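# Move the green block into the blue tray

## Task

Get the green block to rest inside the blue tray. The robot must not tip over or be left leaning, and nothing may be knocked or carried outside the work area.

## Robot and tools

Robot: a Rainbow Robotics RB-Y1 in a physics sim. It has a two-wheel base with rear casters (0.58 m wide, 0.10 m ahead of the wheel axle, 0.57 m behind; on-the-spot turns sweep a 0.58 m radius), a folding torso (leg with ankle, knee, hip), a head and two 7-joint arms, each with a parallel gripper and a wrist camera whose case sticks out sideways (robot up to 0.73 m wide). Cameras: head_camera, left_wrist_camera, right_wrist_camera.

Frames (metres): the base frame has its origin on the floor between the drive wheels, x forward, y left, z up. The chest, left_hand and right_hand lines are in this frame. A hand point sits between the finger pads, 0.03 m behind the tips; fingers point along the hand's -z and close along its x. Printed hand positions can be off, more at long reach or with a load. base_odometry is in the frame the base had at scene start, counts wheel turns only (slip looks like motion), heading in rad, left positive, -3.142 to 3.142.

move: one action per call; cameras and blocking are not part of the action. Allowed combinations: base and/or joints (plus optional min_time_s or contact_limits); target alone or with min_time_s; contact_limits alone. No action just reports state and images.
- base: a single velocity command {x_m_s, turn_rad_s, for_s}. x_m_s is forward speed, 0.005 to 1.5 m/s either sign, or 0; turn_rad_s is leftward turn rate, 0.02 to 1.509 either sign, or 0; for_s is 0.1 to 5 s. Omitted speeds are 0. No sideways motion. Distance is roughly speed times for_s (accel 0.4 m/s², turns 0.5 rad/s²); the base keeps coasting to a halt for up to about 3 s after. Combined speeds get scaled if |x|+0.27|turn| exceeds 1.5.
- joints: absolute angle targets (rad; grippers in m of clear opening, 0 to 0.1) keyed by name. Ranges: torso_squat_rad 0 to 1.2 (higher lowers the chest); torso_shift_rad -0.3 to 0.6 (hips forward); torso_pitch_rad -0.2 to 1.4 (bow forward); torso_yaw_rad -1.5 to 1.5 (left positive; raise both arms out by 0.2 rad or more first). Torso combos must also hold: squat+shift<=1.52; squat-shift+pitch<=1.57; shift+0.5pitch-0.4squat<=0.7; shift+0.3pitch-0.5squat<=0.39, else the torso stops partway (off_target). Arms: shoulder_pitch ±2.356 (negative swings forward/up); left_shoulder_roll 0 to 3.141, right_shoulder_roll -3.141 to 0 (outward lift); shoulder_yaw ±2.094 (positive turns a bent forearm left, both arms); elbow -2.617 to 0.01 (negative bends); forearm_roll ±3.141; wrist_pitch -1.57 to 1.919; hand_roll ±2.705. Head: head_pan_rad ±0.523 (left positive), head_tilt_rad -0.35 to 1.57 (down positive).
- target: {side "left"/"right", x, y, z in m in the base frame (-3 to 3), quat_wxyz as printed by the hand lines}: an absolute hand pose, solved once to joint angles, so the hand travels in an arc; break long moves into short steps. Result: reached (within 10 mm and 2 degrees), short (with the gap) or refused (with reason). It cannot be sent while another move still runs.
- min_time_s: 0.1 to 8 s, the minimum duration of arm, head and torso motions in the action.
- contact_limits: gripper squeeze current in mA per gripper key, 200 to 672.5 (start value 672.5); persists until changed.
- blocking: default true waits until everything rests; false returns in about 0.5 s while motion continues. A new move only overrides the joints (or base) it names.

wait {seconds 0 to 10, cameras}: lets time pass and returns state, early if pending motions settle. stop {cameras}: brakes all running motions; braked ones say stopped and may keep pressing. zoom_image {camera, region [x0,y0,x1,y1] px, top-left origin, max 504x504}: enlarges part of that camera's latest image. finished_scene {scene 1}: ends the scene irreversibly; the block must stay in the tray unaided.

Results: move shows done or the worst status. Statuses: moving, done, off_target (rested away from target, may still push), stopped, contact_stop (torso only), time_out, limit_stop_at_<name> (built-in limit or self-collision guard), not_followed / "joint command not followed" (arm collision check withheld it), torque_fault, limit_stop_at_motor_heat. A contact_stop or time_out halts the whole torso or arm group. After a refusal or an uncommanded stop, later move/wait/finished_scene calls in the same reply are skipped. Base "done" only means the velocity was sent, even if blocked; "(sent for a of b s)" shows partial sending. Also reported: lidar_m (12 sectors of 30 degrees, first straight ahead, counter-clockwise; sees only at 0.23 m height; "-" nothing), wheel_motors_off, motor_effort % (bracket = peak; over about 30 at rest suggests pushing), joint torques and external torques, wrist force/torque (uncalibrated, includes hand weight), motor temperatures, on_its_own (uncommanded behaviour).

Gripping: command an opening at least 0.005 m narrower than the block to hold it; off_target or done are both fine.

Avoid: tipping from fast bends or sudden stops with arms reaching forward or while bowed; driving into furniture (the base keeps pushing, wheels may cut out for 2 s, the upper body can snag under tables); hard arm-to-arm contact (keep about 0.5 rad outward roll when both reach forward); contact torque at load limits (elbows 33.1 N m, wrist joints 23, shoulders 64.4), which freezes everything for 10 s; overheating from long stretched holds (80 °C stops the arm); dropping the block from height, slamming, or knocking items out of the work area. Thinking time lets the scene run on.

Each tool is called after "Emit:" as name(argument=value, ...) on one line, values as JSON.

## Session

Emit:
move()

Scene clock: 0.00 s.
Joint torques (N m): no reading
External joint torques (N m): no reading
Motor temperatures (°C): left_arm=[41 43 43 35 46 41 50] | right_arm=[41 43 41 39 42 42 46]
Wrist force (N): no reading
Wrist torque (N m): no reading
Wrist force, peak (N): no reading
base_odometry: x=+0.000 y=+0.000 heading=+0.000
lidar_m: 2.30 2.21 1.81 1.70 2.37 2.87 2.87 3.06 2.12 2.55 2.86 2.42
base_status: not commanded
joint_positions: torso_squat_rad=+0.350 torso_shift_rad=+0.000 torso_pitch_rad=+0.000 torso_yaw_rad=+0.000 left_shoulder_pitch_rad=-0.027 left_shoulder_roll_rad=+0.000 left_shoulder_yaw_rad=+0.005 left_elbow_rad=-0.293 left_forearm_roll_rad=-0.048 left_wrist_pitch_rad=-0.015 left_hand_roll_rad=-0.002 left_gripper_m=+0.099 right_shoulder_pitch_rad=+0.000 right_shoulder_roll_rad=-0.021 right_shoulder_yaw_rad=+0.032 right_elbow_rad=-0.154 right_forearm_roll_rad=+0.046 right_wrist_pitch_rad=+0.002 right_hand_roll_rad=-0.050 right_gripper_m=+0.100 head_pan_rad=+0.000 head_tilt_rad=+0.400
joint_status: not commanded
wheel_motors_off: 0
motor_effort: left_wheel=+3 right_wheel=+2
chest: x=-0.2280 y=+0.0002 z=+1.2475 quat_wxyz=(+1.000, +0.000, +0.000, +0.000) (m; base frame)
left_hand: x=-0.0637 y=+0.2189 z=+0.5816 quat_wxyz=(+0.986, +0.003, -0.166, -0.027) (m; base frame)
right_hand: x=-0.1535 y=-0.2341 z=+0.5662 quat_wxyz=(+0.997, -0.010, -0.076, +0.015) (m; base frame)
pictures: head_camera, left_wrist_camera, right_wrist_camera
Images, in order (width x height): head_camera 896x504, left_wrist_camera 644x364, right_wrist_camera 644x364.

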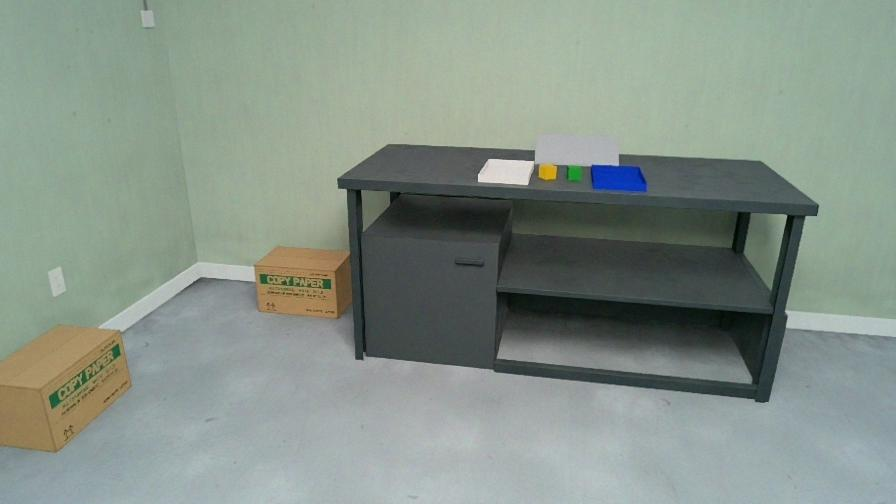

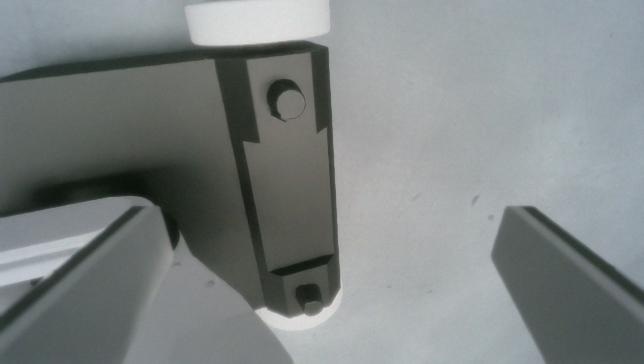

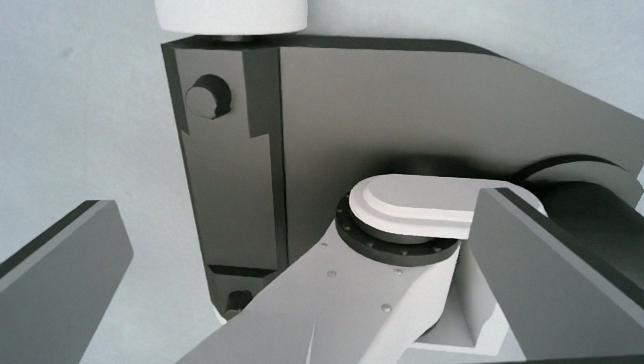

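Emit:
zoom_image(camera="head_camera", region=[450, 110, 690, 230])

Scaled by 2.100 from the camera's 896x504 image, which has a finer 1280x720 frame.

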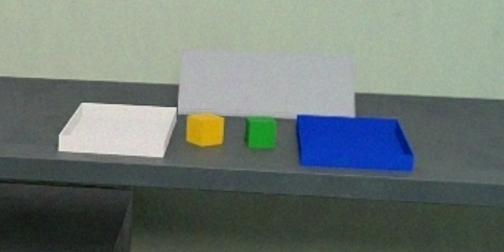

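Emit:
move(base={"turn_rad_s":-0.14,"for_s":1.0})

Emit:
move(base={"x_m_s":0.4,"for_s":3.0}, joints={"head_tilt_rad":0.6}, cameras=["head_camera"])

Emit:
zoom_image(camera="head_camera", region=[350, 0, 800, 300])

Scene clock: 12.83 s.
Joint torques (N m): left_arm=[-4.28 -0.4 -0.12 -1.72 -0.11 -0.58 0.11] | right_arm=[-1.77 -0.82 0.37 -0.1 0.25 -0.43 0.01]
External joint torques (N m): left_arm=[-0.51 -0.53 -0.12 0.41 -0.11 0.12 0.13] | right_arm=[0.12 0.28 0.42 0.28 0.22 -0.07 0]
Wrist force (N): left_arm=[-3.8 2.3 -15.3] | right_arm=[-0.8 -1.1 -5.4]
Wrist torque (N m): left_arm=[0.50 -1.00 0.03] | right_arm=[0.15 -0.06 0.02]
Wrist force, peak (N): left_arm=[-4.0 1.7 -16.5] | right_arm=[-1.0 -0.8 -5.9]
move: done
base_odometry: x=+0.000 y=+0.000 heading=-0.139
lidar_m: 2.29 2.27 1.81 1.82 2.22 2.93 2.87 3.05 2.16 2.12 2.69 2.41
base_status: done (sent for 1 of 1 s)
joint_positions: torso_squat_rad=+0.350 torso_shift_rad=+0.000 torso_pitch_rad=+0.000 torso_yaw_rad=+0.000 left_shoulder_pitch_rad=-0.027 left_shoulder_roll_rad=+0.000 left_shoulder_yaw_rad=+0.005 left_elbow_rad=-0.293 left_forearm_roll_rad=-0.048 left_wrist_pitch_rad=-0.015 left_hand_roll_rad=-0.002 left_gripper_m=+0.099 right_shoulder_pitch_rad=+0.000 right_shoulder_roll_rad=-0.021 right_shoulder_yaw_rad=+0.032 right_elbow_rad=-0.154 right_forearm_roll_rad=+0.046 right_wrist_pitch_rad=+0.002 right_hand_roll_rad=-0.050 right_gripper_m=+0.100 head_pan_rad=+0.000 head_tilt_rad=+0.400
joint_status: not commanded
wheel_motors_off: 0
motor_effort: left_wheel=+14(26) right_wheel=+2(17)
chest: x=-0.2280 y=+0.0002 z=+1.2475 quat_wxyz=(+1.000, +0.000, +0.000, +0.000) (m; base frame)
left_hand: x=-0.0637 y=+0.2189 z=+0.5816 quat_wxyz=(+0.986, +0.003, -0.166, -0.027) (m; base frame)
right_hand: x=-0.1535 y=-0.2341 z=+0.5662 quat_wxyz=(+0.997, -0.010, -0.076, +0.015) (m; base frame)
pictures: none

Scene clock: 17.27 s.
Joint torques (N m): left_arm=[-3.71 -0.39 0.24 -1.95 -0.14 -0.58 -0.05] | right_arm=[-1.15 -1.03 -0.04 -0.12 0.38 -0.46 -0.04]
External joint torques (N m): left_arm=[0.06 -0.52 0.25 0.18 -0.15 0.12 -0.04] | right_arm=[0.74 0.07 0 0.26 0.34 -0.1 -0.04]
Wrist force (N): left_arm=[-3.7 1.5 -15.7] | right_arm=[-0.9 -0.7 -5.6]
Wrist torque (N m): left_arm=[0.63 -0.97 0.05] | right_arm=[0.11 -0.05 0.01]
Wrist force, peak (N): left_arm=[-4.5 1.9 -16.4] | right_arm=[-1.3 -0.9 -5.8]
move: done
base_odometry: x=+1.188 y=-0.167 heading=-0.140
lidar_m: 1.08 1.15 1.65 1.62 1.70 3.07 4.06 3.51 2.63 2.63 1.43 1.56
base_status: done (sent for 3 of 3 s)
joint_positions: torso_squat_rad=+0.350 torso_shift_rad=+0.000 torso_pitch_rad=+0.000 torso_yaw_rad=+0.000 left_shoulder_pitch_rad=-0.027 left_shoulder_roll_rad=+0.000 left_shoulder_yaw_rad=+0.005 left_elbow_rad=-0.293 left_forearm_roll_rad=-0.048 left_wrist_pitch_rad=-0.015 left_hand_roll_rad=-0.002 left_gripper_m=+0.099 right_shoulder_pitch_rad=+0.000 right_shoulder_roll_rad=-0.021 right_shoulder_yaw_rad=+0.032 right_elbow_rad=-0.154 right_forearm_roll_rad=+0.046 right_wrist_pitch_rad=+0.002 right_hand_roll_rad=-0.050 right_gripper_m=+0.100 head_pan_rad=+0.000 head_tilt_rad=+0.600
joint_status: all done
wheel_motors_off: 0
motor_effort: left_wheel=-4(40) right_wheel=+4(34)
chest: x=-0.2280 y=+0.0002 z=+1.2475 quat_wxyz=(+1.000, +0.000, +0.000, +0.000) (m; base frame)
left_hand: x=-0.0636 y=+0.2189 z=+0.5816 quat_wxyz=(+0.986, +0.003, -0.166, -0.027) (m; base frame)
right_hand: x=-0.1534 y=-0.2341 z=+0.5662 quat_wxyz=(+0.997, -0.010, -0.076, +0.015) (m; base frame)
pictures: head_camera
Images, in order (width x height): head_camera 896x504.

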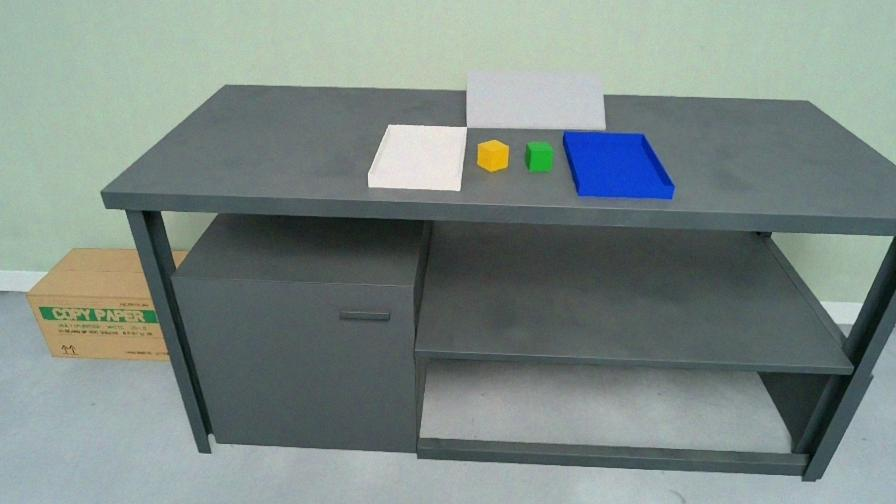

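Scaled by 1.120 from the camera's 896x504 image, which has a finer 1280x720 frame.

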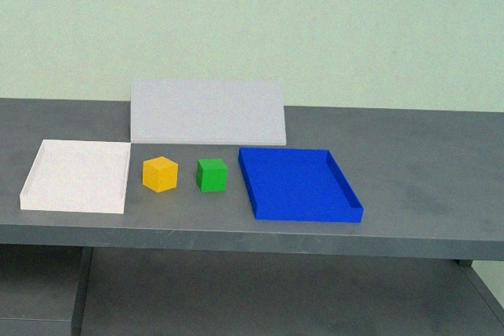

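Emit:
move(target={"side":"right","x":0.3,"y":-0.3,"z":1.05,"quat_wxyz":[1,0,0,0]}, min_time_s=3)

Emit:
move(base={"x_m_s":0.3,"for_s":2.4}, joints={"head_tilt_rad":0.85,"right_gripper_m":0.085}, cameras=["head_camera","right_wrist_camera"])

Scene clock: 27.40 s.
Joint torques (N m): left_arm=[-3.43 -0.28 0.28 -1.62 -0.05 -0.56 0.03] | right_arm=[-26.97 -11.27 -2.01 -9.18 0.38 -0.07 0.24]
External joint torques (N m): left_arm=[0.33 -0.41 0.28 0.51 -0.05 0.15 0.05] | right_arm=[-0.93 -0.62 -1.44 -0.44 0.12 0 0.24]
Wrist force (N): left_arm=[-3.7 1.7 -16.0] | right_arm=[-0.5 -1.0 -5.6]
Wrist torque (N m): left_arm=[0.56 -0.97 0.02] | right_arm=[0.12 -0.08 -0.10]
Wrist force, peak (N): left_arm=[-4.3 1.6 -16.4] | right_arm=[-0.5 0.2 -6.0]
move: done
base_odometry: x=+1.188 y=-0.167 heading=-0.140
lidar_m: 1.09 1.15 1.65 1.63 1.71 3.08 4.06 3.50 2.62 2.62 1.44 1.56
base_status: not commanded
joint_positions: torso_squat_rad=+0.350 torso_shift_rad=+0.000 torso_pitch_rad=+0.000 torso_yaw_rad=+0.000 left_shoulder_pitch_rad=-0.027 left_shoulder_roll_rad=+0.000 left_shoulder_yaw_rad=+0.005 left_elbow_rad=-0.293 left_forearm_roll_rad=-0.048 left_wrist_pitch_rad=-0.015 left_hand_roll_rad=-0.002 left_gripper_m=+0.099 right_shoulder_pitch_rad=-1.238 right_shoulder_roll_rad=-0.436 right_shoulder_yaw_rad=-0.129 right_elbow_rad=-0.411 right_forearm_roll_rad=-0.255 right_wrist_pitch_rad=+1.680 right_hand_roll_rad=+0.097 right_gripper_m=+0.100 head_pan_rad=+0.000 head_tilt_rad=+0.600
joint_status: all done
wheel_motors_off: 0
motor_effort: left_wheel=-4(5) right_wheel=+4(7)
chest: x=-0.2280 y=+0.0002 z=+1.2475 quat_wxyz=(+1.000, +0.000, +0.000, +0.000) (m; base frame)
left_hand: x=-0.0636 y=+0.2189 z=+0.5816 quat_wxyz=(+0.986, +0.003, -0.166, -0.027) (m; base frame)
right_hand: x=+0.2994 y=-0.2999 z=+1.0502 quat_wxyz=(+1.000, -0.001, -0.004, +0.000) (m; base frame)
right_hand_status: reached (checked arc, planned for 3.0 s): 1 mm and 0.5 deg off.
pictures: none

Scene clock: 31.00 s.
Joint torques (N m): left_arm=[-3.66 -0.18 0.05 -1.99 -0.03 -0.55 0.01] | right_arm=[-27.06 -10.83 -2.14 -9.17 0.35 -0.06 0.22]
External joint torques (N m): left_arm=[0.11 -0.31 0.05 0.14 -0.04 0.16 0.02] | right_arm=[-1.02 -0.17 -1.56 -0.44 0.1 0.02 0.21]
Wrist force (N): left_arm=[-3.8 1.9 -15.6] | right_arm=[-0.2 -1.0 -5.5]
Wrist torque (N m): left_arm=[0.59 -1.01 0.03] | right_arm=[0.11 -0.05 -0.10]
Wrist force, peak (N): left_arm=[-4.0 1.8 -16.5] | right_arm=[-0.1 -1.1 -5.9]
move: done
base_odometry: x=+1.901 y=-0.267 heading=-0.140
lidar_m: 0.37 0.39 0.56 1.58 2.02 2.46 4.79 3.12 2.73 1.08 1.10 1.03
base_status: done (sent for 2.4 of 2.4 s)
joint_positions: torso_squat_rad=+0.350 torso_shift_rad=+0.000 torso_pitch_rad=+0.000 torso_yaw_rad=+0.000 left_shoulder_pitch_rad=-0.027 left_shoulder_roll_rad=+0.000 left_shoulder_yaw_rad=+0.005 left_elbow_rad=-0.293 left_forearm_roll_rad=-0.048 left_wrist_pitch_rad=-0.015 left_hand_roll_rad=-0.002 left_gripper_m=+0.099 right_shoulder_pitch_rad=-1.238 right_shoulder_roll_rad=-0.436 right_shoulder_yaw_rad=-0.129 right_elbow_rad=-0.411 right_forearm_roll_rad=-0.255 right_wrist_pitch_rad=+1.680 right_hand_roll_rad=+0.097 right_gripper_m=+0.085 head_pan_rad=+0.000 head_tilt_rad=+0.850
joint_status: all done
wheel_motors_off: 0
motor_effort: left_wheel=-4(15) right_wheel=+2(26)
chest: x=-0.2280 y=+0.0002 z=+1.2475 quat_wxyz=(+1.000, +0.000, +0.000, +0.000) (m; base frame)
left_hand: x=-0.0636 y=+0.2189 z=+0.5816 quat_wxyz=(+0.986, +0.003, -0.166, -0.027) (m; base frame)
right_hand: x=+0.2994 y=-0.2999 z=+1.0503 quat_wxyz=(+1.000, -0.001, -0.004, +0.000) (m; base frame)
pictures: head_camera, right_wrist_camera
Images, in order (width x height): head_camera 896x504, right_wrist_camera 644x364.

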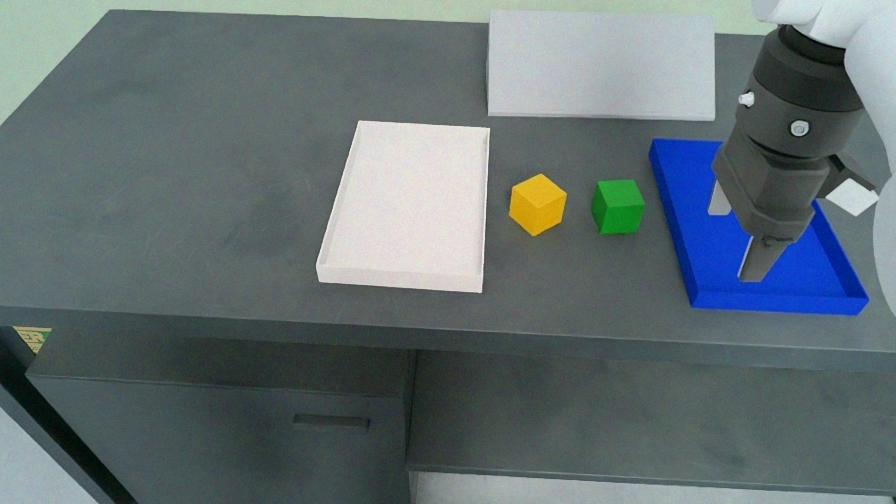

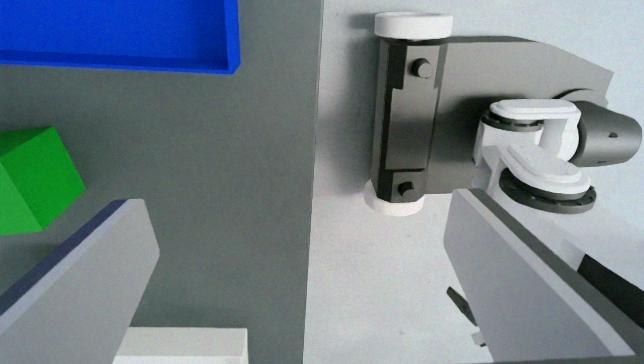

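Emit:
move(target={"side":"right","x":0.58,"y":-0.25,"z":1.0,"quat_wxyz":[1,0,0,0]}, min_time_s=2.5, cameras=["head_camera","right_wrist_camera"])

Scene clock: 38.27 s.
Joint torques (N m): left_arm=[-3.67 -0.52 0.51 -1.97 0.04 -0.48 -0.02] | right_arm=[-27.44 -7.66 1.36 -9.35 0.66 -1.83 -0.08]
External joint torques (N m): left_arm=[0.09 -0.65 0.52 0.16 0.03 0.23 0] | right_arm=[-0.85 1.83 1.56 0.63 0.37 0 -0.13]
Wrist force (N): left_arm=[-4.2 1.6 -15.7] | right_arm=[-5.3 -0.9 -2.1]
Wrist torque (N m): left_arm=[0.58 -1.03 0.04] | right_arm=[0.09 -0.31 0.03]
Wrist force, peak (N): left_arm=[-4.3 1.8 -16.5] | right_arm=[-5.8 -0.5 -2.2]
move: short
base_odometry: x=+1.901 y=-0.267 heading=-0.140
lidar_m: 0.37 0.38 0.56 1.58 2.02 2.47 4.78 3.11 2.73 1.07 1.10 1.04
base_status: not commanded
joint_positions: torso_squat_rad=+0.350 torso_shift_rad=+0.000 torso_pitch_rad=+0.000 torso_yaw_rad=+0.000 left_shoulder_pitch_rad=-0.027 left_shoulder_roll_rad=+0.000 left_shoulder_yaw_rad=+0.005 left_elbow_rad=-0.293 left_forearm_roll_rad=-0.048 left_wrist_pitch_rad=-0.015 left_hand_roll_rad=-0.002 left_gripper_m=+0.099 right_shoulder_pitch_rad=-1.109 right_shoulder_roll_rad=-0.253 right_shoulder_yaw_rad=-0.118 right_elbow_rad=-0.267 right_forearm_roll_rad=-0.125 right_wrist_pitch_rad=+0.279 right_hand_roll_rad=-0.056 right_gripper_m=+0.085 head_pan_rad=+0.000 head_tilt_rad=+0.850
joint_status: all done
wheel_motors_off: 0
motor_effort: left_wheel=-5(5) right_wheel=+5(5)
chest: x=-0.2280 y=+0.0002 z=+1.2475 quat_wxyz=(+1.000, +0.000, +0.000, +0.000) (m; base frame)
left_hand: x=-0.0636 y=+0.2189 z=+0.5816 quat_wxyz=(+0.986, +0.003, -0.166, -0.027) (m; base frame)
right_hand: x=+0.4804 y=-0.2464 z=+1.0416 quat_wxyz=(+0.856, -0.018, -0.517, +0.000) (m; base frame)
right_hand_status: short (checked arc, as near as the solve gets, planned for 2.5 s): 108 mm and 62.3 deg off.
pictures: head_camera, right_wrist_camera
Images, in order (width x height): head_camera 896x504, right_wrist_camera 644x364.

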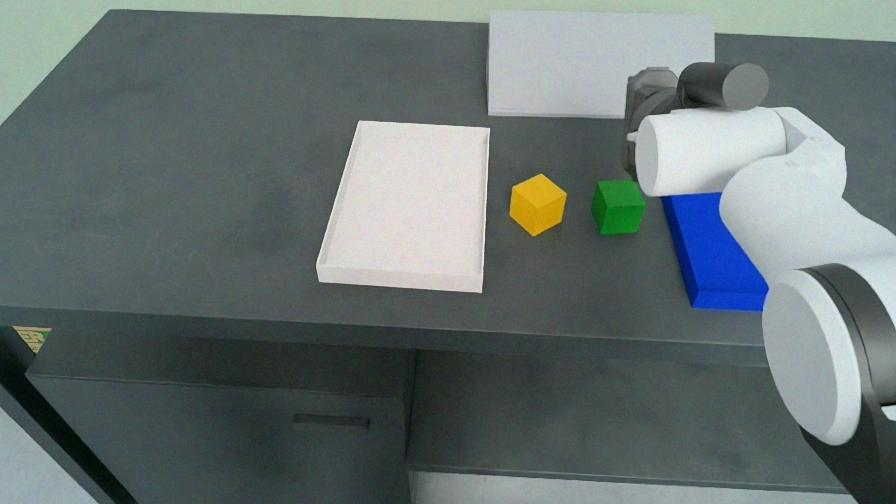

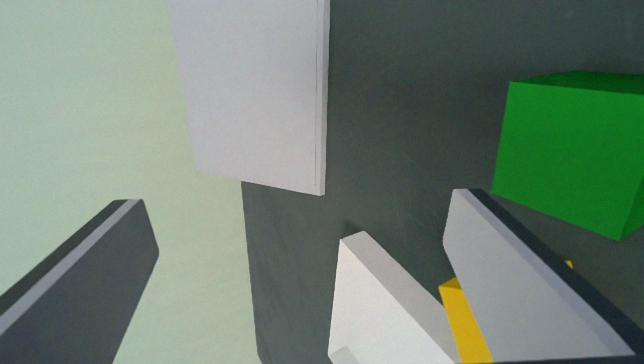

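Emit:
move(target={"side":"right","x":0.33,"y":-0.25,"z":1.05,"quat_wxyz":[1,0,0,0]}, min_time_s=2.5)

Emit:
move(base={"x_m_s":0.1,"for_s":1.2})

Emit:
move(joints={"torso_pitch_rad":0.2})

Emit:
move(target={"side":"right","x":0.47,"y":-0.25,"z":0.96,"quat_wxyz":[1,0,0,0]}, min_time_s=2.5, cameras=["head_camera","right_wrist_camera"])

Scene clock: 47.20 s.
Joint torques (N m): left_arm=[-3.51 -0.34 0.07 -1.68 -0.16 -0.53 -0.09] | right_arm=[-28.21 -11.17 -1.4 -8.93 0.31 -0.12 0.08]
External joint torques (N m): left_arm=[0.26 -0.47 0.08 0.45 -0.16 0.18 -0.07] | right_arm=[-1.48 -1.16 -1.3 0.06 0.05 0.15 0.08]
Wrist force (N): left_arm=[-3.6 1.7 -15.9] | right_arm=[-0.4 -1.0 -5.7]
Wrist torque (N m): left_arm=[0.56 -1.00 0.05] | right_arm=[0.11 -0.04 -0.11]
Wrist force, peak (N): left_arm=[-3.8 2.3 -16.4] | right_arm=[-5.7 -0.6 -2.3]
move: short
base_odometry: x=+1.901 y=-0.267 heading=-0.140
lidar_m: 0.37 0.39 0.56 1.58 2.03 2.46 4.79 3.11 2.73 1.08 1.11 1.03
base_status: not commanded
joint_positions: torso_squat_rad=+0.350 torso_shift_rad=+0.000 torso_pitch_rad=+0.000 torso_yaw_rad=+0.000 left_shoulder_pitch_rad=-0.027 left_shoulder_roll_rad=+0.000 left_shoulder_yaw_rad=+0.005 left_elbow_rad=-0.293 left_forearm_roll_rad=-0.048 left_wrist_pitch_rad=-0.015 left_hand_roll_rad=-0.002 left_gripper_m=+0.099 right_shoulder_pitch_rad=-1.340 right_shoulder_roll_rad=-0.349 right_shoulder_yaw_rad=-0.154 right_elbow_rad=-0.267 right_forearm_roll_rad=-0.196 right_wrist_pitch_rad=+1.508 right_hand_roll_rad=+0.027 right_gripper_m=+0.085 head_pan_rad=+0.000 head_tilt_rad=+0.850
joint_status: all done
wheel_motors_off: 0
motor_effort: left_wheel=-4(6) right_wheel=+3(6)
chest: x=-0.2280 y=+0.0002 z=+1.2475 quat_wxyz=(+1.000, +0.000, +0.000, +0.000) (m; base frame)
left_hand: x=-0.0636 y=+0.2189 z=+0.5816 quat_wxyz=(+0.986, +0.003, -0.166, -0.027) (m; base frame)
right_hand: x=+0.3294 y=-0.2498 z=+1.0502 quat_wxyz=(+0.999, -0.003, -0.054, +0.000) (m; base frame)
right_hand_status: short (checked arc, as near as the solve gets, planned for 2.5 s): 1 mm and 6.2 deg off. The place is met; only the turn is off.
pictures: none

Scene clock: 49.00 s.
Joint torques (N m): left_arm=[-3.63 -0.5 0.22 -1.91 -0.04 -0.49 -0.09] | right_arm=[-27.97 -10.99 -1.43 -9.06 0.38 -0.27 0.2]
External joint torques (N m): left_arm=[0.13 -0.63 0.22 0.22 -0.05 0.22 -0.07] | right_arm=[-1.23 -0.99 -1.33 -0.08 0.11 0 0.19]
Wrist force (N): left_arm=[-3.7 1.6 -16.1] | right_arm=[-0.8 -0.8 -5.6]
Wrist torque (N m): left_arm=[0.62 -0.97 0.05] | right_arm=[0.08 -0.08 -0.11]
Wrist force, peak (N): left_arm=[-3.7 2.2 -16.6] | right_arm=[-0.6 -0.7 -6.0]
move: done
base_odometry: x=+2.020 y=-0.284 heading=-0.140
lidar_m: 0.26 0.25 0.37 1.58 1.65 2.55 4.91 3.20 2.73 1.06 1.14 0.92
base_status: done (sent for 1.2 of 1.2 s)
joint_positions: torso_squat_rad=+0.350 torso_shift_rad=+0.000 torso_pitch_rad=+0.000 torso_yaw_rad=+0.000 left_shoulder_pitch_rad=-0.027 left_shoulder_roll_rad=+0.000 left_shoulder_yaw_rad=+0.005 left_elbow_rad=-0.293 left_forearm_roll_rad=-0.048 left_wrist_pitch_rad=-0.015 left_hand_roll_rad=-0.002 left_gripper_m=+0.099 right_shoulder_pitch_rad=-1.340 right_shoulder_roll_rad=-0.349 right_shoulder_yaw_rad=-0.154 right_elbow_rad=-0.267 right_forearm_roll_rad=-0.196 right_wrist_pitch_rad=+1.508 right_hand_roll_rad=+0.027 right_gripper_m=+0.085 head_pan_rad=+0.000 head_tilt_rad=+0.850
joint_status: not commanded
wheel_motors_off: 0
motor_effort: left_wheel=-6(16) right_wheel=+3(27)
chest: x=-0.2280 y=+0.0002 z=+1.2475 quat_wxyz=(+1.000, +0.000, +0.000, +0.000) (m; base frame)
left_hand: x=-0.0636 y=+0.2189 z=+0.5816 quat_wxyz=(+0.986, +0.003, -0.166, -0.027) (m; base frame)
right_hand: x=+0.3294 y=-0.2498 z=+1.0502 quat_wxyz=(+0.999, -0.003, -0.054, +0.000) (m; base frame)
pictures: none

Scene clock: 50.47 s.
Joint torques (N m): left_arm=[1.44 -1.13 -0.14 -0.04 -0.19 -0.18 0.01] | right_arm=[25.77 7.07 -0.09 17.78 0.33 1.48 0.13]
External joint torques (N m): left_arm=[0.18 -1.17 -0.15 0.12 -0.2 0.17 0.02] | right_arm=[50.99 17.01 0.03 26.09 0.06 1.4 0.13]
Wrist force (N): left_arm=[-2.7 1.9 -16.0] | right_arm=[-8.7 -1.5 91.7]
Wrist torque (N m): left_arm=[0.56 -0.93 0.02] | right_arm=[0.07 -4.14 -0.13]
Wrist force, peak (N): left_arm=[-3.5 2.3 -16.5] | right_arm=[-10.6 -0.9 101.9]
move: done
base_odometry: x=+2.020 y=-0.284 heading=-0.140
lidar_m: 0.24 0.25 0.37 1.58 1.65 2.54 4.91 3.20 2.74 1.05 1.14 0.92
base_status: not commanded
joint_positions: torso_squat_rad=+0.350 torso_shift_rad=-0.001 torso_pitch_rad=+0.196 torso_yaw_rad=+0.000 left_shoulder_pitch_rad=-0.027 left_shoulder_roll_rad=+0.000 left_shoulder_yaw_rad=+0.005 left_elbow_rad=-0.293 left_forearm_roll_rad=-0.048 left_wrist_pitch_rad=-0.015 left_hand_roll_rad=-0.002 left_gripper_m=+0.099 right_shoulder_pitch_rad=-1.354 right_shoulder_roll_rad=-0.353 right_shoulder_yaw_rad=-0.154 right_elbow_rad=-0.274 right_forearm_roll_rad=-0.196 right_wrist_pitch_rad=+1.508 right_hand_roll_rad=+0.027 right_gripper_m=+0.085 head_pan_rad=+0.000 head_tilt_rad=+0.850
joint_status: all done
wheel_motors_off: 0
motor_effort: left_wheel=-6(7) right_wheel=+6(13)
chest: x=-0.1686 y=+0.0007 z=+1.2415 quat_wxyz=(+0.995, -0.001, +0.098, +0.000) (m; base frame)
left_hand: x=-0.1373 y=+0.2187 z=+0.5561 quat_wxyz=(+0.997, +0.000, -0.069, -0.027) (m; base frame)
right_hand: x=+0.3469 y=-0.2493 z=+0.9478 quat_wxyz=(+0.999, -0.004, +0.034, +0.001) (m; base frame)
pictures: none

Scene clock: 53.30 s.
Joint torques (N m): left_arm=[1.53 -0.52 -0.16 -0.02 0.01 -0.07 0.08] | right_arm=[-25.88 -7.7 -1.74 -8.28 0.67 -1.12 -0.13]
External joint torques (N m): left_arm=[0.17 -0.6 -0.17 0.1 0 0.28 0.09] | right_arm=[0.15 2.44 -1.6 1.04 0.39 -0.09 -0.16]
Wrist force (N): left_arm=[-2.6 2.1 -16.1] | right_arm=[-3.8 -0.3 -4.6]
Wrist torque (N m): left_arm=[0.51 -0.92 0.04] | right_arm=[0.04 -0.29 0.05]
Wrist force, peak (N): left_arm=[-3.1 1.7 -16.7] | right_arm=[-8.8 -1.6 92.2]
move: short
base_odometry: x=+2.020 y=-0.284 heading=-0.140
lidar_m: 0.24 0.25 0.38 1.59 1.65 2.55 4.91 3.18 2.73 1.06 1.14 0.91
base_status: not commanded
joint_positions: torso_squat_rad=+0.350 torso_shift_rad=+0.000 torso_pitch_rad=+0.200 torso_yaw_rad=+0.000 left_shoulder_pitch_rad=-0.027 left_shoulder_roll_rad=+0.000 left_shoulder_yaw_rad=+0.005 left_elbow_rad=-0.293 left_forearm_roll_rad=-0.048 left_wrist_pitch_rad=-0.015 left_hand_roll_rad=-0.002 left_gripper_m=+0.099 right_shoulder_pitch_rad=-1.331 right_shoulder_roll_rad=-0.338 right_shoulder_yaw_rad=-0.159 right_elbow_rad=-0.267 right_forearm_roll_rad=-0.180 right_wrist_pitch_rad=+0.905 right_hand_roll_rad=+0.014 right_gripper_m=+0.085 head_pan_rad=+0.000 head_tilt_rad=+0.850
joint_status: all done
wheel_motors_off: 0
motor_effort: left_wheel=-6(7) right_wheel=+2(16)
chest: x=-0.1666 y=+0.0002 z=+1.2413 quat_wxyz=(+0.995, +0.000, +0.100, +0.000) (m; base frame)
left_hand: x=-0.1377 y=+0.2189 z=+0.5561 quat_wxyz=(+0.997, +0.000, -0.067, -0.027) (m; base frame)
right_hand: x=+0.4703 y=-0.2504 z=+0.9582 quat_wxyz=(+0.969, -0.012, -0.247, +0.000) (m; base frame)
right_hand_status: short (checked arc, as near as the solve gets, planned for 2.5 s): 2 mm and 28.6 deg off. The place is met; only the turn is off.
pictures: head_camera, right_wrist_camera
Images, in order (width x height): head_camera 896x504, right_wrist_camera 644x364.

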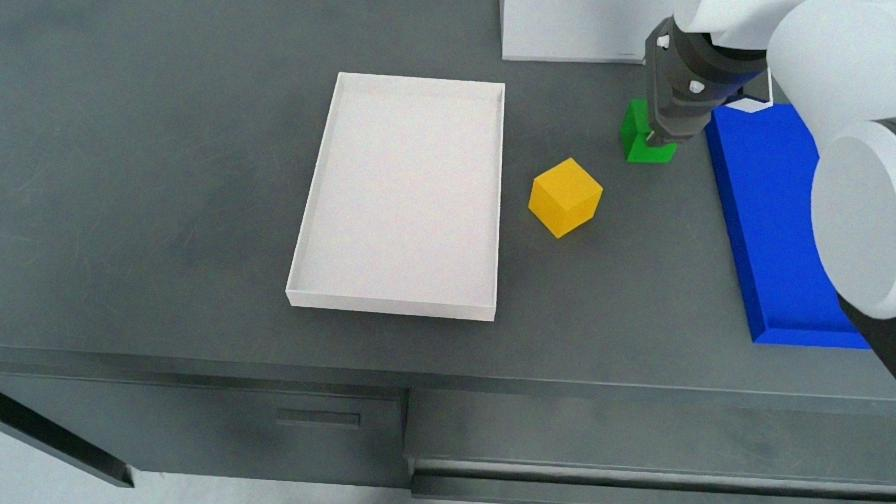

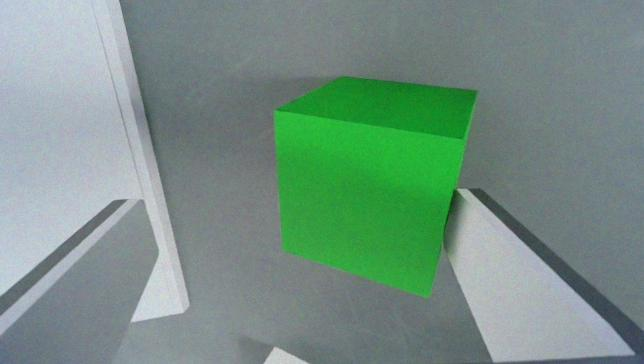

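Emit:
move(target={"side":"right","x":0.42,"y":-0.26,"z":1.13,"quat_wxyz":[0.96,0,-0.28,0]}, min_time_s=2.5, cameras=["head_camera","right_wrist_camera"])

Emit:
zoom_image(camera="head_camera", region=[480, 0, 896, 250])

Scene clock: 81.77 s.
Joint torques (N m): left_arm=[1.3 -0.43 0.24 -0.08 -0.18 0.14 -0.04] | right_arm=[-23.8 -10.43 -2.94 -9.4 0.28 -1.12 -0.12]
External joint torques (N m): left_arm=[-0.05 -0.51 0.23 0.04 -0.18 0.49 -0.03] | right_arm=[-0.73 -0.59 -1.22 -0.9 0.03 0.02 -0.15]
Wrist force (N): left_arm=[-2.8 1.7 -16.2] | right_arm=[-4.0 -0.4 -4.8]
Wrist torque (N m): left_arm=[0.56 -0.94 0.03] | right_arm=[0.06 -0.30 0.04]
Wrist force, peak (N): left_arm=[-3.0 2.1 -16.7] | right_arm=[-4.4 -0.3 -5.0]
move: done
base_odometry: x=+2.020 y=-0.284 heading=-0.140
lidar_m: 0.25 0.26 0.37 1.59 1.65 2.56 4.91 3.20 2.73 1.07 1.13 0.92
base_status: not commanded
joint_positions: torso_squat_rad=+0.350 torso_shift_rad=+0.000 torso_pitch_rad=+0.200 torso_yaw_rad=+0.000 left_shoulder_pitch_rad=-0.027 left_shoulder_roll_rad=+0.000 left_shoulder_yaw_rad=+0.005 left_elbow_rad=-0.293 left_forearm_roll_rad=-0.048 left_wrist_pitch_rad=-0.015 left_hand_roll_rad=-0.002 left_gripper_m=+0.099 right_shoulder_pitch_rad=-1.082 right_shoulder_roll_rad=-0.373 right_shoulder_yaw_rad=-0.222 right_elbow_rad=-1.390 right_forearm_roll_rad=-0.207 right_wrist_pitch_rad=+1.723 right_hand_roll_rad=-0.054 right_gripper_m=+0.085 head_pan_rad=+0.000 head_tilt_rad=+0.850
joint_status: all done
wheel_motors_off: 0
motor_effort: left_wheel=-5(6) right_wheel=+7(7)
chest: x=-0.1666 y=+0.0002 z=+1.2413 quat_wxyz=(+0.995, +0.000, +0.100, +0.000) (m; base frame)
left_hand: x=-0.1377 y=+0.2189 z=+0.5561 quat_wxyz=(+0.997, +0.000, -0.067, -0.027) (m; base frame)
right_hand: x=+0.4200 y=-0.2597 z=+1.1302 quat_wxyz=(+0.960, +0.000, -0.280, +0.000) (m; base frame)
right_hand_status: reached (checked arc, planned for 2.5 s): 0 mm and 0.0 deg off.
pictures: head_camera, right_wrist_camera
Images, in order (width x height): head_camera 896x504, right_wrist_camera 644x364.

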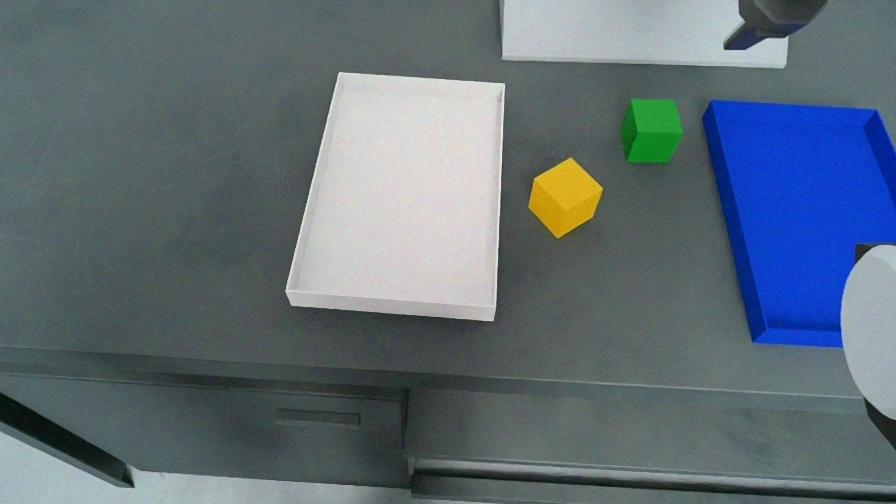

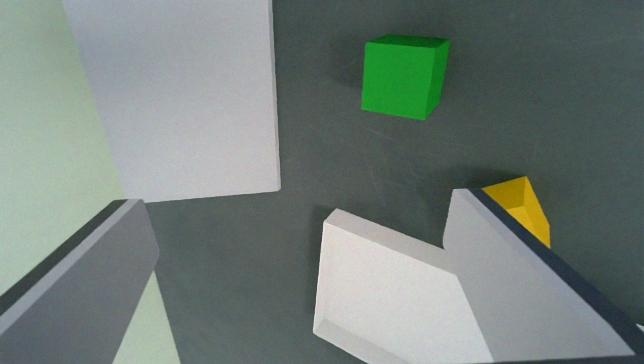

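Scaled by 1.212 from the camera's 896x504 image, which has a finer 1280x720 frame.

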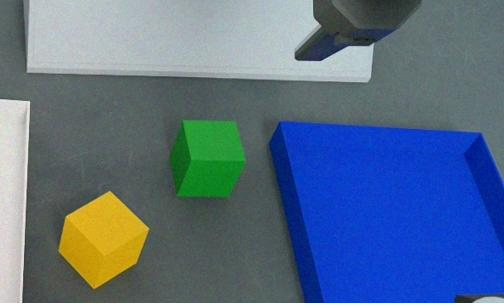

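Emit:
move(joints={"torso_pitch_rad":0.4,"head_tilt_rad":0.55})

Emit:
move(target={"side":"right","x":0.42,"y":-0.26,"z":1.03,"quat_wxyz":[1,0,0,0]}, min_time_s=2, cameras=["head_camera","right_wrist_camera"])

Scene clock: 88.97 s.
Joint torques (N m): left_arm=[6.25 -0.16 0.13 1.9 -0.08 0.33 0.01] | right_arm=[-21.74 -10.5 -3.18 -9.4 0.39 -0.72 -0.02]
External joint torques (N m): left_arm=[-0.17 -0.19 0.1 -0.01 -0.08 0.31 0] | right_arm=[-0.74 -0.76 -1.33 -0.47 0.12 0.06 -0.04]
Wrist force (N): left_arm=[-1.7 2.4 -16.5] | right_arm=[-2.9 -0.6 -5.1]
Wrist torque (N m): left_arm=[0.52 -0.88 0.03] | right_arm=[0.09 -0.23 0.05]
Wrist force, peak (N): left_arm=[-3.0 2.2 -16.7] | right_arm=[-3.2 -0.5 -5.6]
move: done
base_odometry: x=+2.020 y=-0.284 heading=-0.140
lidar_m: 0.25 0.26 0.37 1.58 1.65 2.55 4.91 3.21 2.74 1.06 1.13 0.92
base_status: not commanded
joint_positions: torso_squat_rad=+0.350 torso_shift_rad=+0.000 torso_pitch_rad=+0.400 torso_yaw_rad=+0.000 left_shoulder_pitch_rad=-0.027 left_shoulder_roll_rad=+0.000 left_shoulder_yaw_rad=+0.005 left_elbow_rad=-0.293 left_forearm_roll_rad=-0.048 left_wrist_pitch_rad=-0.015 left_hand_roll_rad=-0.002 left_gripper_m=+0.099 right_shoulder_pitch_rad=-1.082 right_shoulder_roll_rad=-0.373 right_shoulder_yaw_rad=-0.222 right_elbow_rad=-1.390 right_forearm_roll_rad=-0.207 right_wrist_pitch_rad=+1.723 right_hand_roll_rad=-0.054 right_gripper_m=+0.085 head_pan_rad=+0.000 head_tilt_rad=+0.550
joint_status: all done
wheel_motors_off: 0
motor_effort: left_wheel=-5(6) right_wheel=+3(8)
chest: x=-0.1075 y=+0.0002 z=+1.2231 quat_wxyz=(+0.980, +0.000, +0.199, +0.000) (m; base frame)
left_hand: x=-0.2155 y=+0.2189 z=+0.5458 quat_wxyz=(+0.999, -0.002, +0.033, -0.027) (m; base frame)
right_hand: x=+0.4452 y=-0.2598 z=+0.9975 quat_wxyz=(+0.983, +0.000, -0.183, +0.000) (m; base frame)
pictures: none

Scene clock: 91.30 s.
Joint torques (N m): left_arm=[6.65 -0.65 0.28 1.95 -0.11 0.18 0.15] | right_arm=[-25.53 -12.19 -2.76 -6.27 0.35 0.03 -0.08]
External joint torques (N m): left_arm=[0.23 -0.67 0.24 0.05 -0.11 0.15 0.15] | right_arm=[-1.81 -0.83 1.56 0.97 0.11 0.08 -0.08]
Wrist force (N): left_arm=[-1.3 1.9 -16.4] | right_arm=[-0.9 -0.5 -5.5]
Wrist torque (N m): left_arm=[0.57 -0.84 0.03] | right_arm=[0.07 -0.11 0.05]
Wrist force, peak (N): left_arm=[-1.2 2.1 -16.7] | right_arm=[-3.3 -0.6 -5.3]
move: done
base_odometry: x=+2.020 y=-0.284 heading=-0.140
lidar_m: 0.25 0.25 0.38 1.57 1.66 2.55 4.90 3.20 2.74 1.05 1.14 0.92
base_status: not commanded
joint_positions: torso_squat_rad=+0.350 torso_shift_rad=+0.000 torso_pitch_rad=+0.400 torso_yaw_rad=+0.000 left_shoulder_pitch_rad=-0.027 left_shoulder_roll_rad=+0.000 left_shoulder_yaw_rad=+0.005 left_elbow_rad=-0.293 left_forearm_roll_rad=-0.048 left_wrist_pitch_rad=-0.015 left_hand_roll_rad=-0.002 left_gripper_m=+0.099 right_shoulder_pitch_rad=-1.379 right_shoulder_roll_rad=-0.629 right_shoulder_yaw_rad=+0.140 right_elbow_rad=-0.978 right_forearm_roll_rad=-0.636 right_wrist_pitch_rad=+1.915 right_hand_roll_rad=-0.213 right_gripper_m=+0.085 head_pan_rad=+0.000 head_tilt_rad=+0.550
joint_status: all done
wheel_motors_off: 0
motor_effort: left_wheel=-5(6) right_wheel=+5(7)
chest: x=-0.1075 y=+0.0002 z=+1.2231 quat_wxyz=(+0.980, +0.000, +0.199, +0.000) (m; base frame)
left_hand: x=-0.2155 y=+0.2189 z=+0.5458 quat_wxyz=(+0.999, -0.002, +0.033, -0.027) (m; base frame)
right_hand: x=+0.4200 y=-0.2598 z=+1.0302 quat_wxyz=(+1.000, +0.000, -0.001, +0.000) (m; base frame)
right_hand_status: reached (checked arc, planned for 2.0 s): 0 mm and 0.1 deg off.
pictures: head_camera, right_wrist_camera
Images, in order (width x height): head_camera 896x504, right_wrist_camera 644x364.

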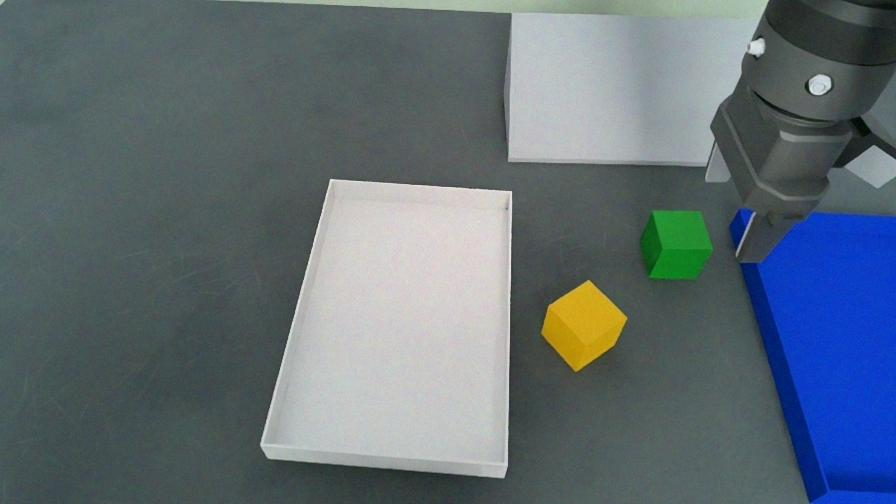

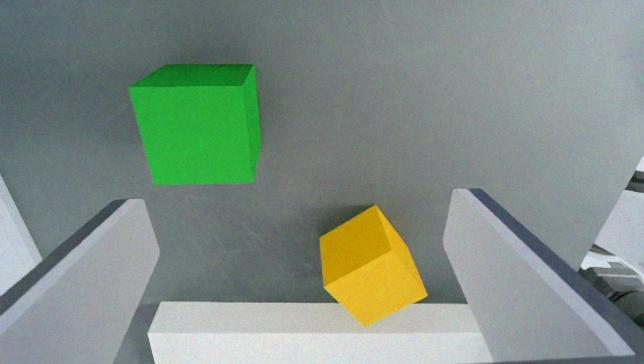

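Emit:
move(target={"side":"right","x":0.477,"y":-0.247,"z":0.98,"quat_wxyz":[1,0,0,0]}, min_time_s=2, cameras=["head_camera","right_wrist_camera"])

Emit:
zoom_image(camera="head_camera", region=[600, 150, 800, 310])

Scene clock: 100.20 s.
Joint torques (N m): left_arm=[5.87 -0.49 0.1 1.88 -0.24 0.3 0.09] | right_arm=[-27.73 -8.43 0.7 -6.39 0.72 -0.44 0.03]
External joint torques (N m): left_arm=[-0.56 -0.52 0.06 -0.02 -0.24 0.28 0.09] | right_arm=[-1.59 1.89 1.76 1.27 0.45 -0.16 0.03]
Wrist force (N): left_arm=[-1.7 2.2 -15.7] | right_arm=[-1.3 -0.4 -5.3]
Wrist torque (N m): left_arm=[0.52 -0.89 0.02] | right_arm=[0.06 -0.13 -0.09]
Wrist force, peak (N): left_arm=[-1.7 2.2 -16.8] | right_arm=[-1.4 -0.6 -5.7]
move: short
base_odometry: x=+2.020 y=-0.284 heading=-0.140
lidar_m: 0.24 0.25 0.37 1.59 1.65 2.55 4.91 3.20 2.73 1.06 1.14 0.91
base_status: not commanded
joint_positions: torso_squat_rad=+0.350 torso_shift_rad=+0.000 torso_pitch_rad=+0.400 torso_yaw_rad=+0.000 left_shoulder_pitch_rad=-0.027 left_shoulder_roll_rad=+0.000 left_shoulder_yaw_rad=+0.005 left_elbow_rad=-0.293 left_forearm_roll_rad=-0.048 left_wrist_pitch_rad=-0.015 left_hand_roll_rad=-0.002 left_gripper_m=+0.099 right_shoulder_pitch_rad=-1.649 right_shoulder_roll_rad=-0.501 right_shoulder_yaw_rad=+0.195 right_elbow_rad=-0.267 right_forearm_roll_rad=-0.548 right_wrist_pitch_rad=+1.416 right_hand_roll_rad=-0.026 right_gripper_m=+0.085 head_pan_rad=+0.000 head_tilt_rad=+0.550
joint_status: all done
wheel_motors_off: 0
motor_effort: left_wheel=-6(6) right_wheel=+5(7)
chest: x=-0.1075 y=+0.0002 z=+1.2231 quat_wxyz=(+0.980, +0.000, +0.199, +0.000) (m; base frame)
left_hand: x=-0.2155 y=+0.2189 z=+0.5458 quat_wxyz=(+0.999, -0.002, +0.033, -0.027) (m; base frame)
right_hand: x=+0.4765 y=-0.2471 z=+0.9804 quat_wxyz=(+0.999, -0.003, -0.054, +0.000) (m; base frame)
right_hand_status: short (checked arc, as near as the solve gets, planned for 2.0 s): 1 mm and 6.3 deg off. The place is met; only the turn is off.
pictures: head_camera, right_wrist_camera
Images, in order (width x height): head_camera 896x504, right_wrist_camera 644x364.

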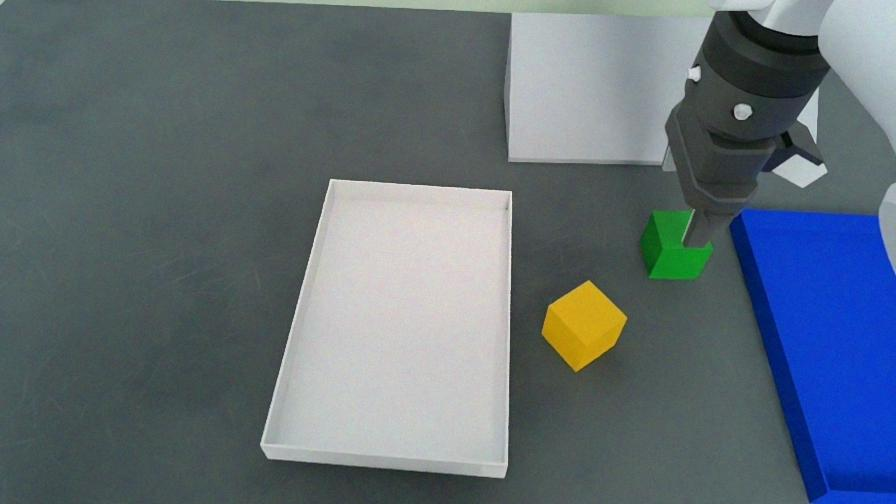

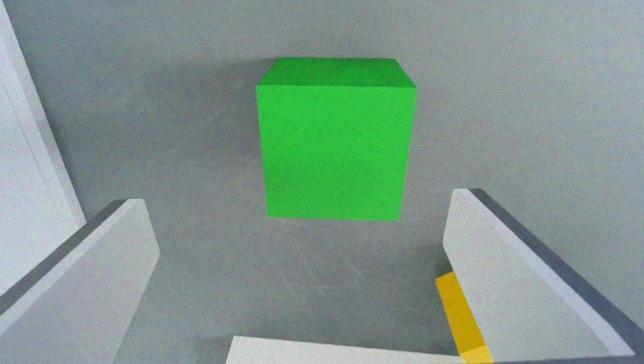

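Scaled by 2.520 from the camera's 896x504 image, which has a finer 1280x720 frame.

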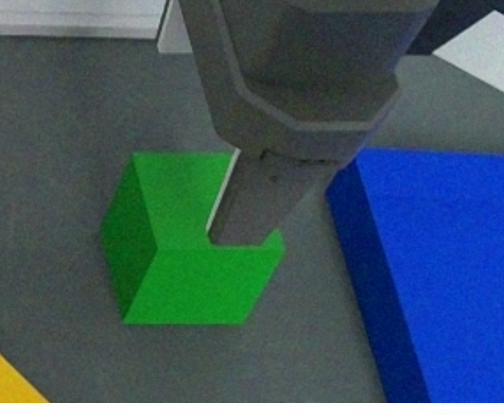

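Emit:
move(target={"side":"right","x":0.472,"y":-0.245,"z":0.935,"quat_wxyz":[1,0,0,0]}, min_time_s=2, cameras=["head_camera","right_wrist_camera"])

Emit:
zoom_image(camera="head_camera", region=[600, 150, 800, 310])

Scene clock: 107.63 s.
Joint torques (N m): left_arm=[6.2 -0.81 0.48 1.87 -0.05 0.26 0.03] | right_arm=[-25.62 -8.25 0.59 -6.45 0.79 -0.65 -0.35]
External joint torques (N m): left_arm=[-0.22 -0.83 0.44 -0.04 -0.05 0.23 0.02] | right_arm=[0.04 2.06 1.66 1.07 0.51 -0.34 -0.35]
Wrist force (N): left_arm=[-1.4 1.6 -15.8] | right_arm=[-1.8 -0.1 -5.3]
Wrist torque (N m): left_arm=[0.61 -0.85 0.05] | right_arm=[0.02 -0.16 0.07]
Wrist force, peak (N): left_arm=[-1.2 2.2 -16.9] | right_arm=[-1.8 -0.4 -5.7]
move: short
base_odometry: x=+2.020 y=-0.284 heading=-0.140
lidar_m: 0.25 0.26 0.37 1.57 1.66 2.55 4.90 3.20 2.75 1.06 1.13 0.92
base_status: not commanded
joint_positions: torso_squat_rad=+0.350 torso_shift_rad=+0.000 torso_pitch_rad=+0.400 torso_yaw_rad=+0.000 left_shoulder_pitch_rad=-0.027 left_shoulder_roll_rad=+0.000 left_shoulder_yaw_rad=+0.005 left_elbow_rad=-0.293 left_forearm_roll_rad=-0.048 left_wrist_pitch_rad=-0.015 left_hand_roll_rad=-0.002 left_gripper_m=+0.099 right_shoulder_pitch_rad=-1.569 right_shoulder_roll_rad=-0.468 right_shoulder_yaw_rad=+0.196 right_elbow_rad=-0.267 right_forearm_roll_rad=-0.544 right_wrist_pitch_rad=+1.309 right_hand_roll_rad=-0.031 right_gripper_m=+0.085 head_pan_rad=+0.000 head_tilt_rad=+0.550
joint_status: all done
wheel_motors_off: 0
motor_effort: left_wheel=-5(6) right_wheel=+6(7)
chest: x=-0.1075 y=+0.0002 z=+1.2231 quat_wxyz=(+0.980, +0.000, +0.199, +0.000) (m; base frame)
left_hand: x=-0.2155 y=+0.2189 z=+0.5458 quat_wxyz=(+0.999, -0.002, +0.033, -0.027) (m; base frame)
right_hand: x=+0.4716 y=-0.2451 z=+0.9357 quat_wxyz=(+0.998, -0.003, -0.064, +0.000) (m; base frame)
right_hand_status: short (checked arc, as near as the solve gets, planned for 2.0 s): 1 mm and 7.4 deg off. The place is met; only the turn is off.
pictures: head_camera, right_wrist_camera
Images, in order (width x height): head_camera 896x504, right_wrist_camera 644x364.

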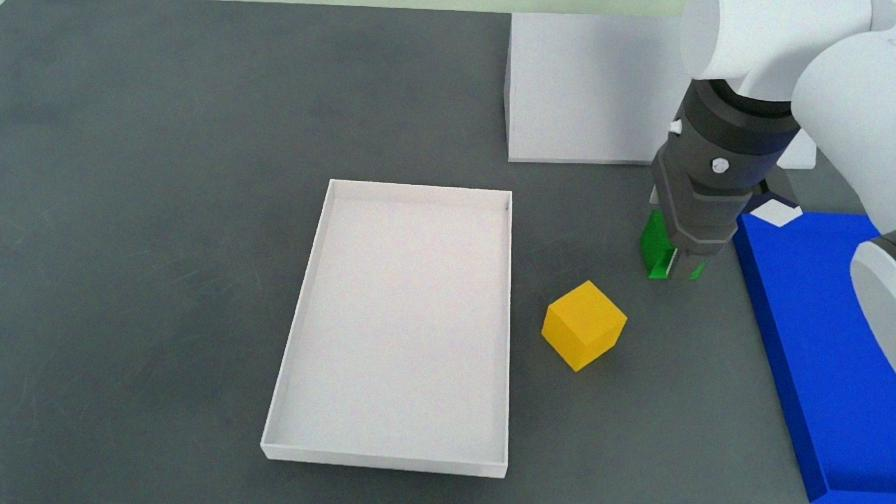

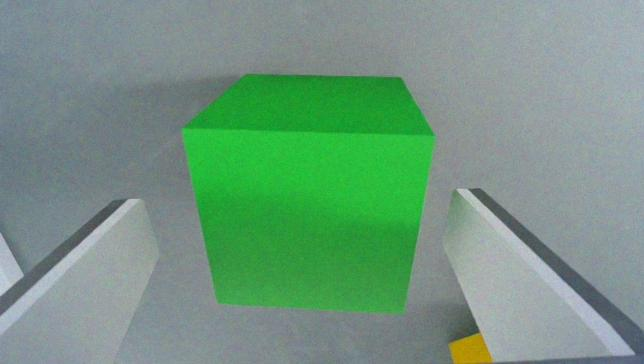

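Scaled by 2.520 from the camera's 896x504 image, which has a finer 1280x720 frame.

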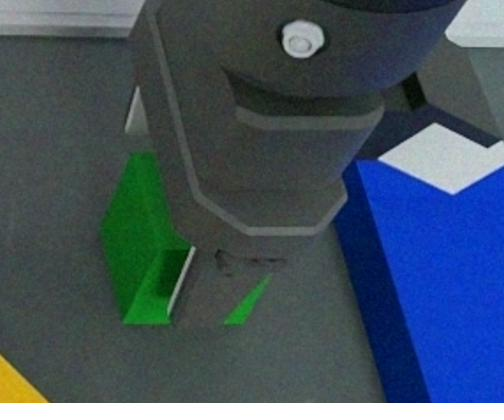

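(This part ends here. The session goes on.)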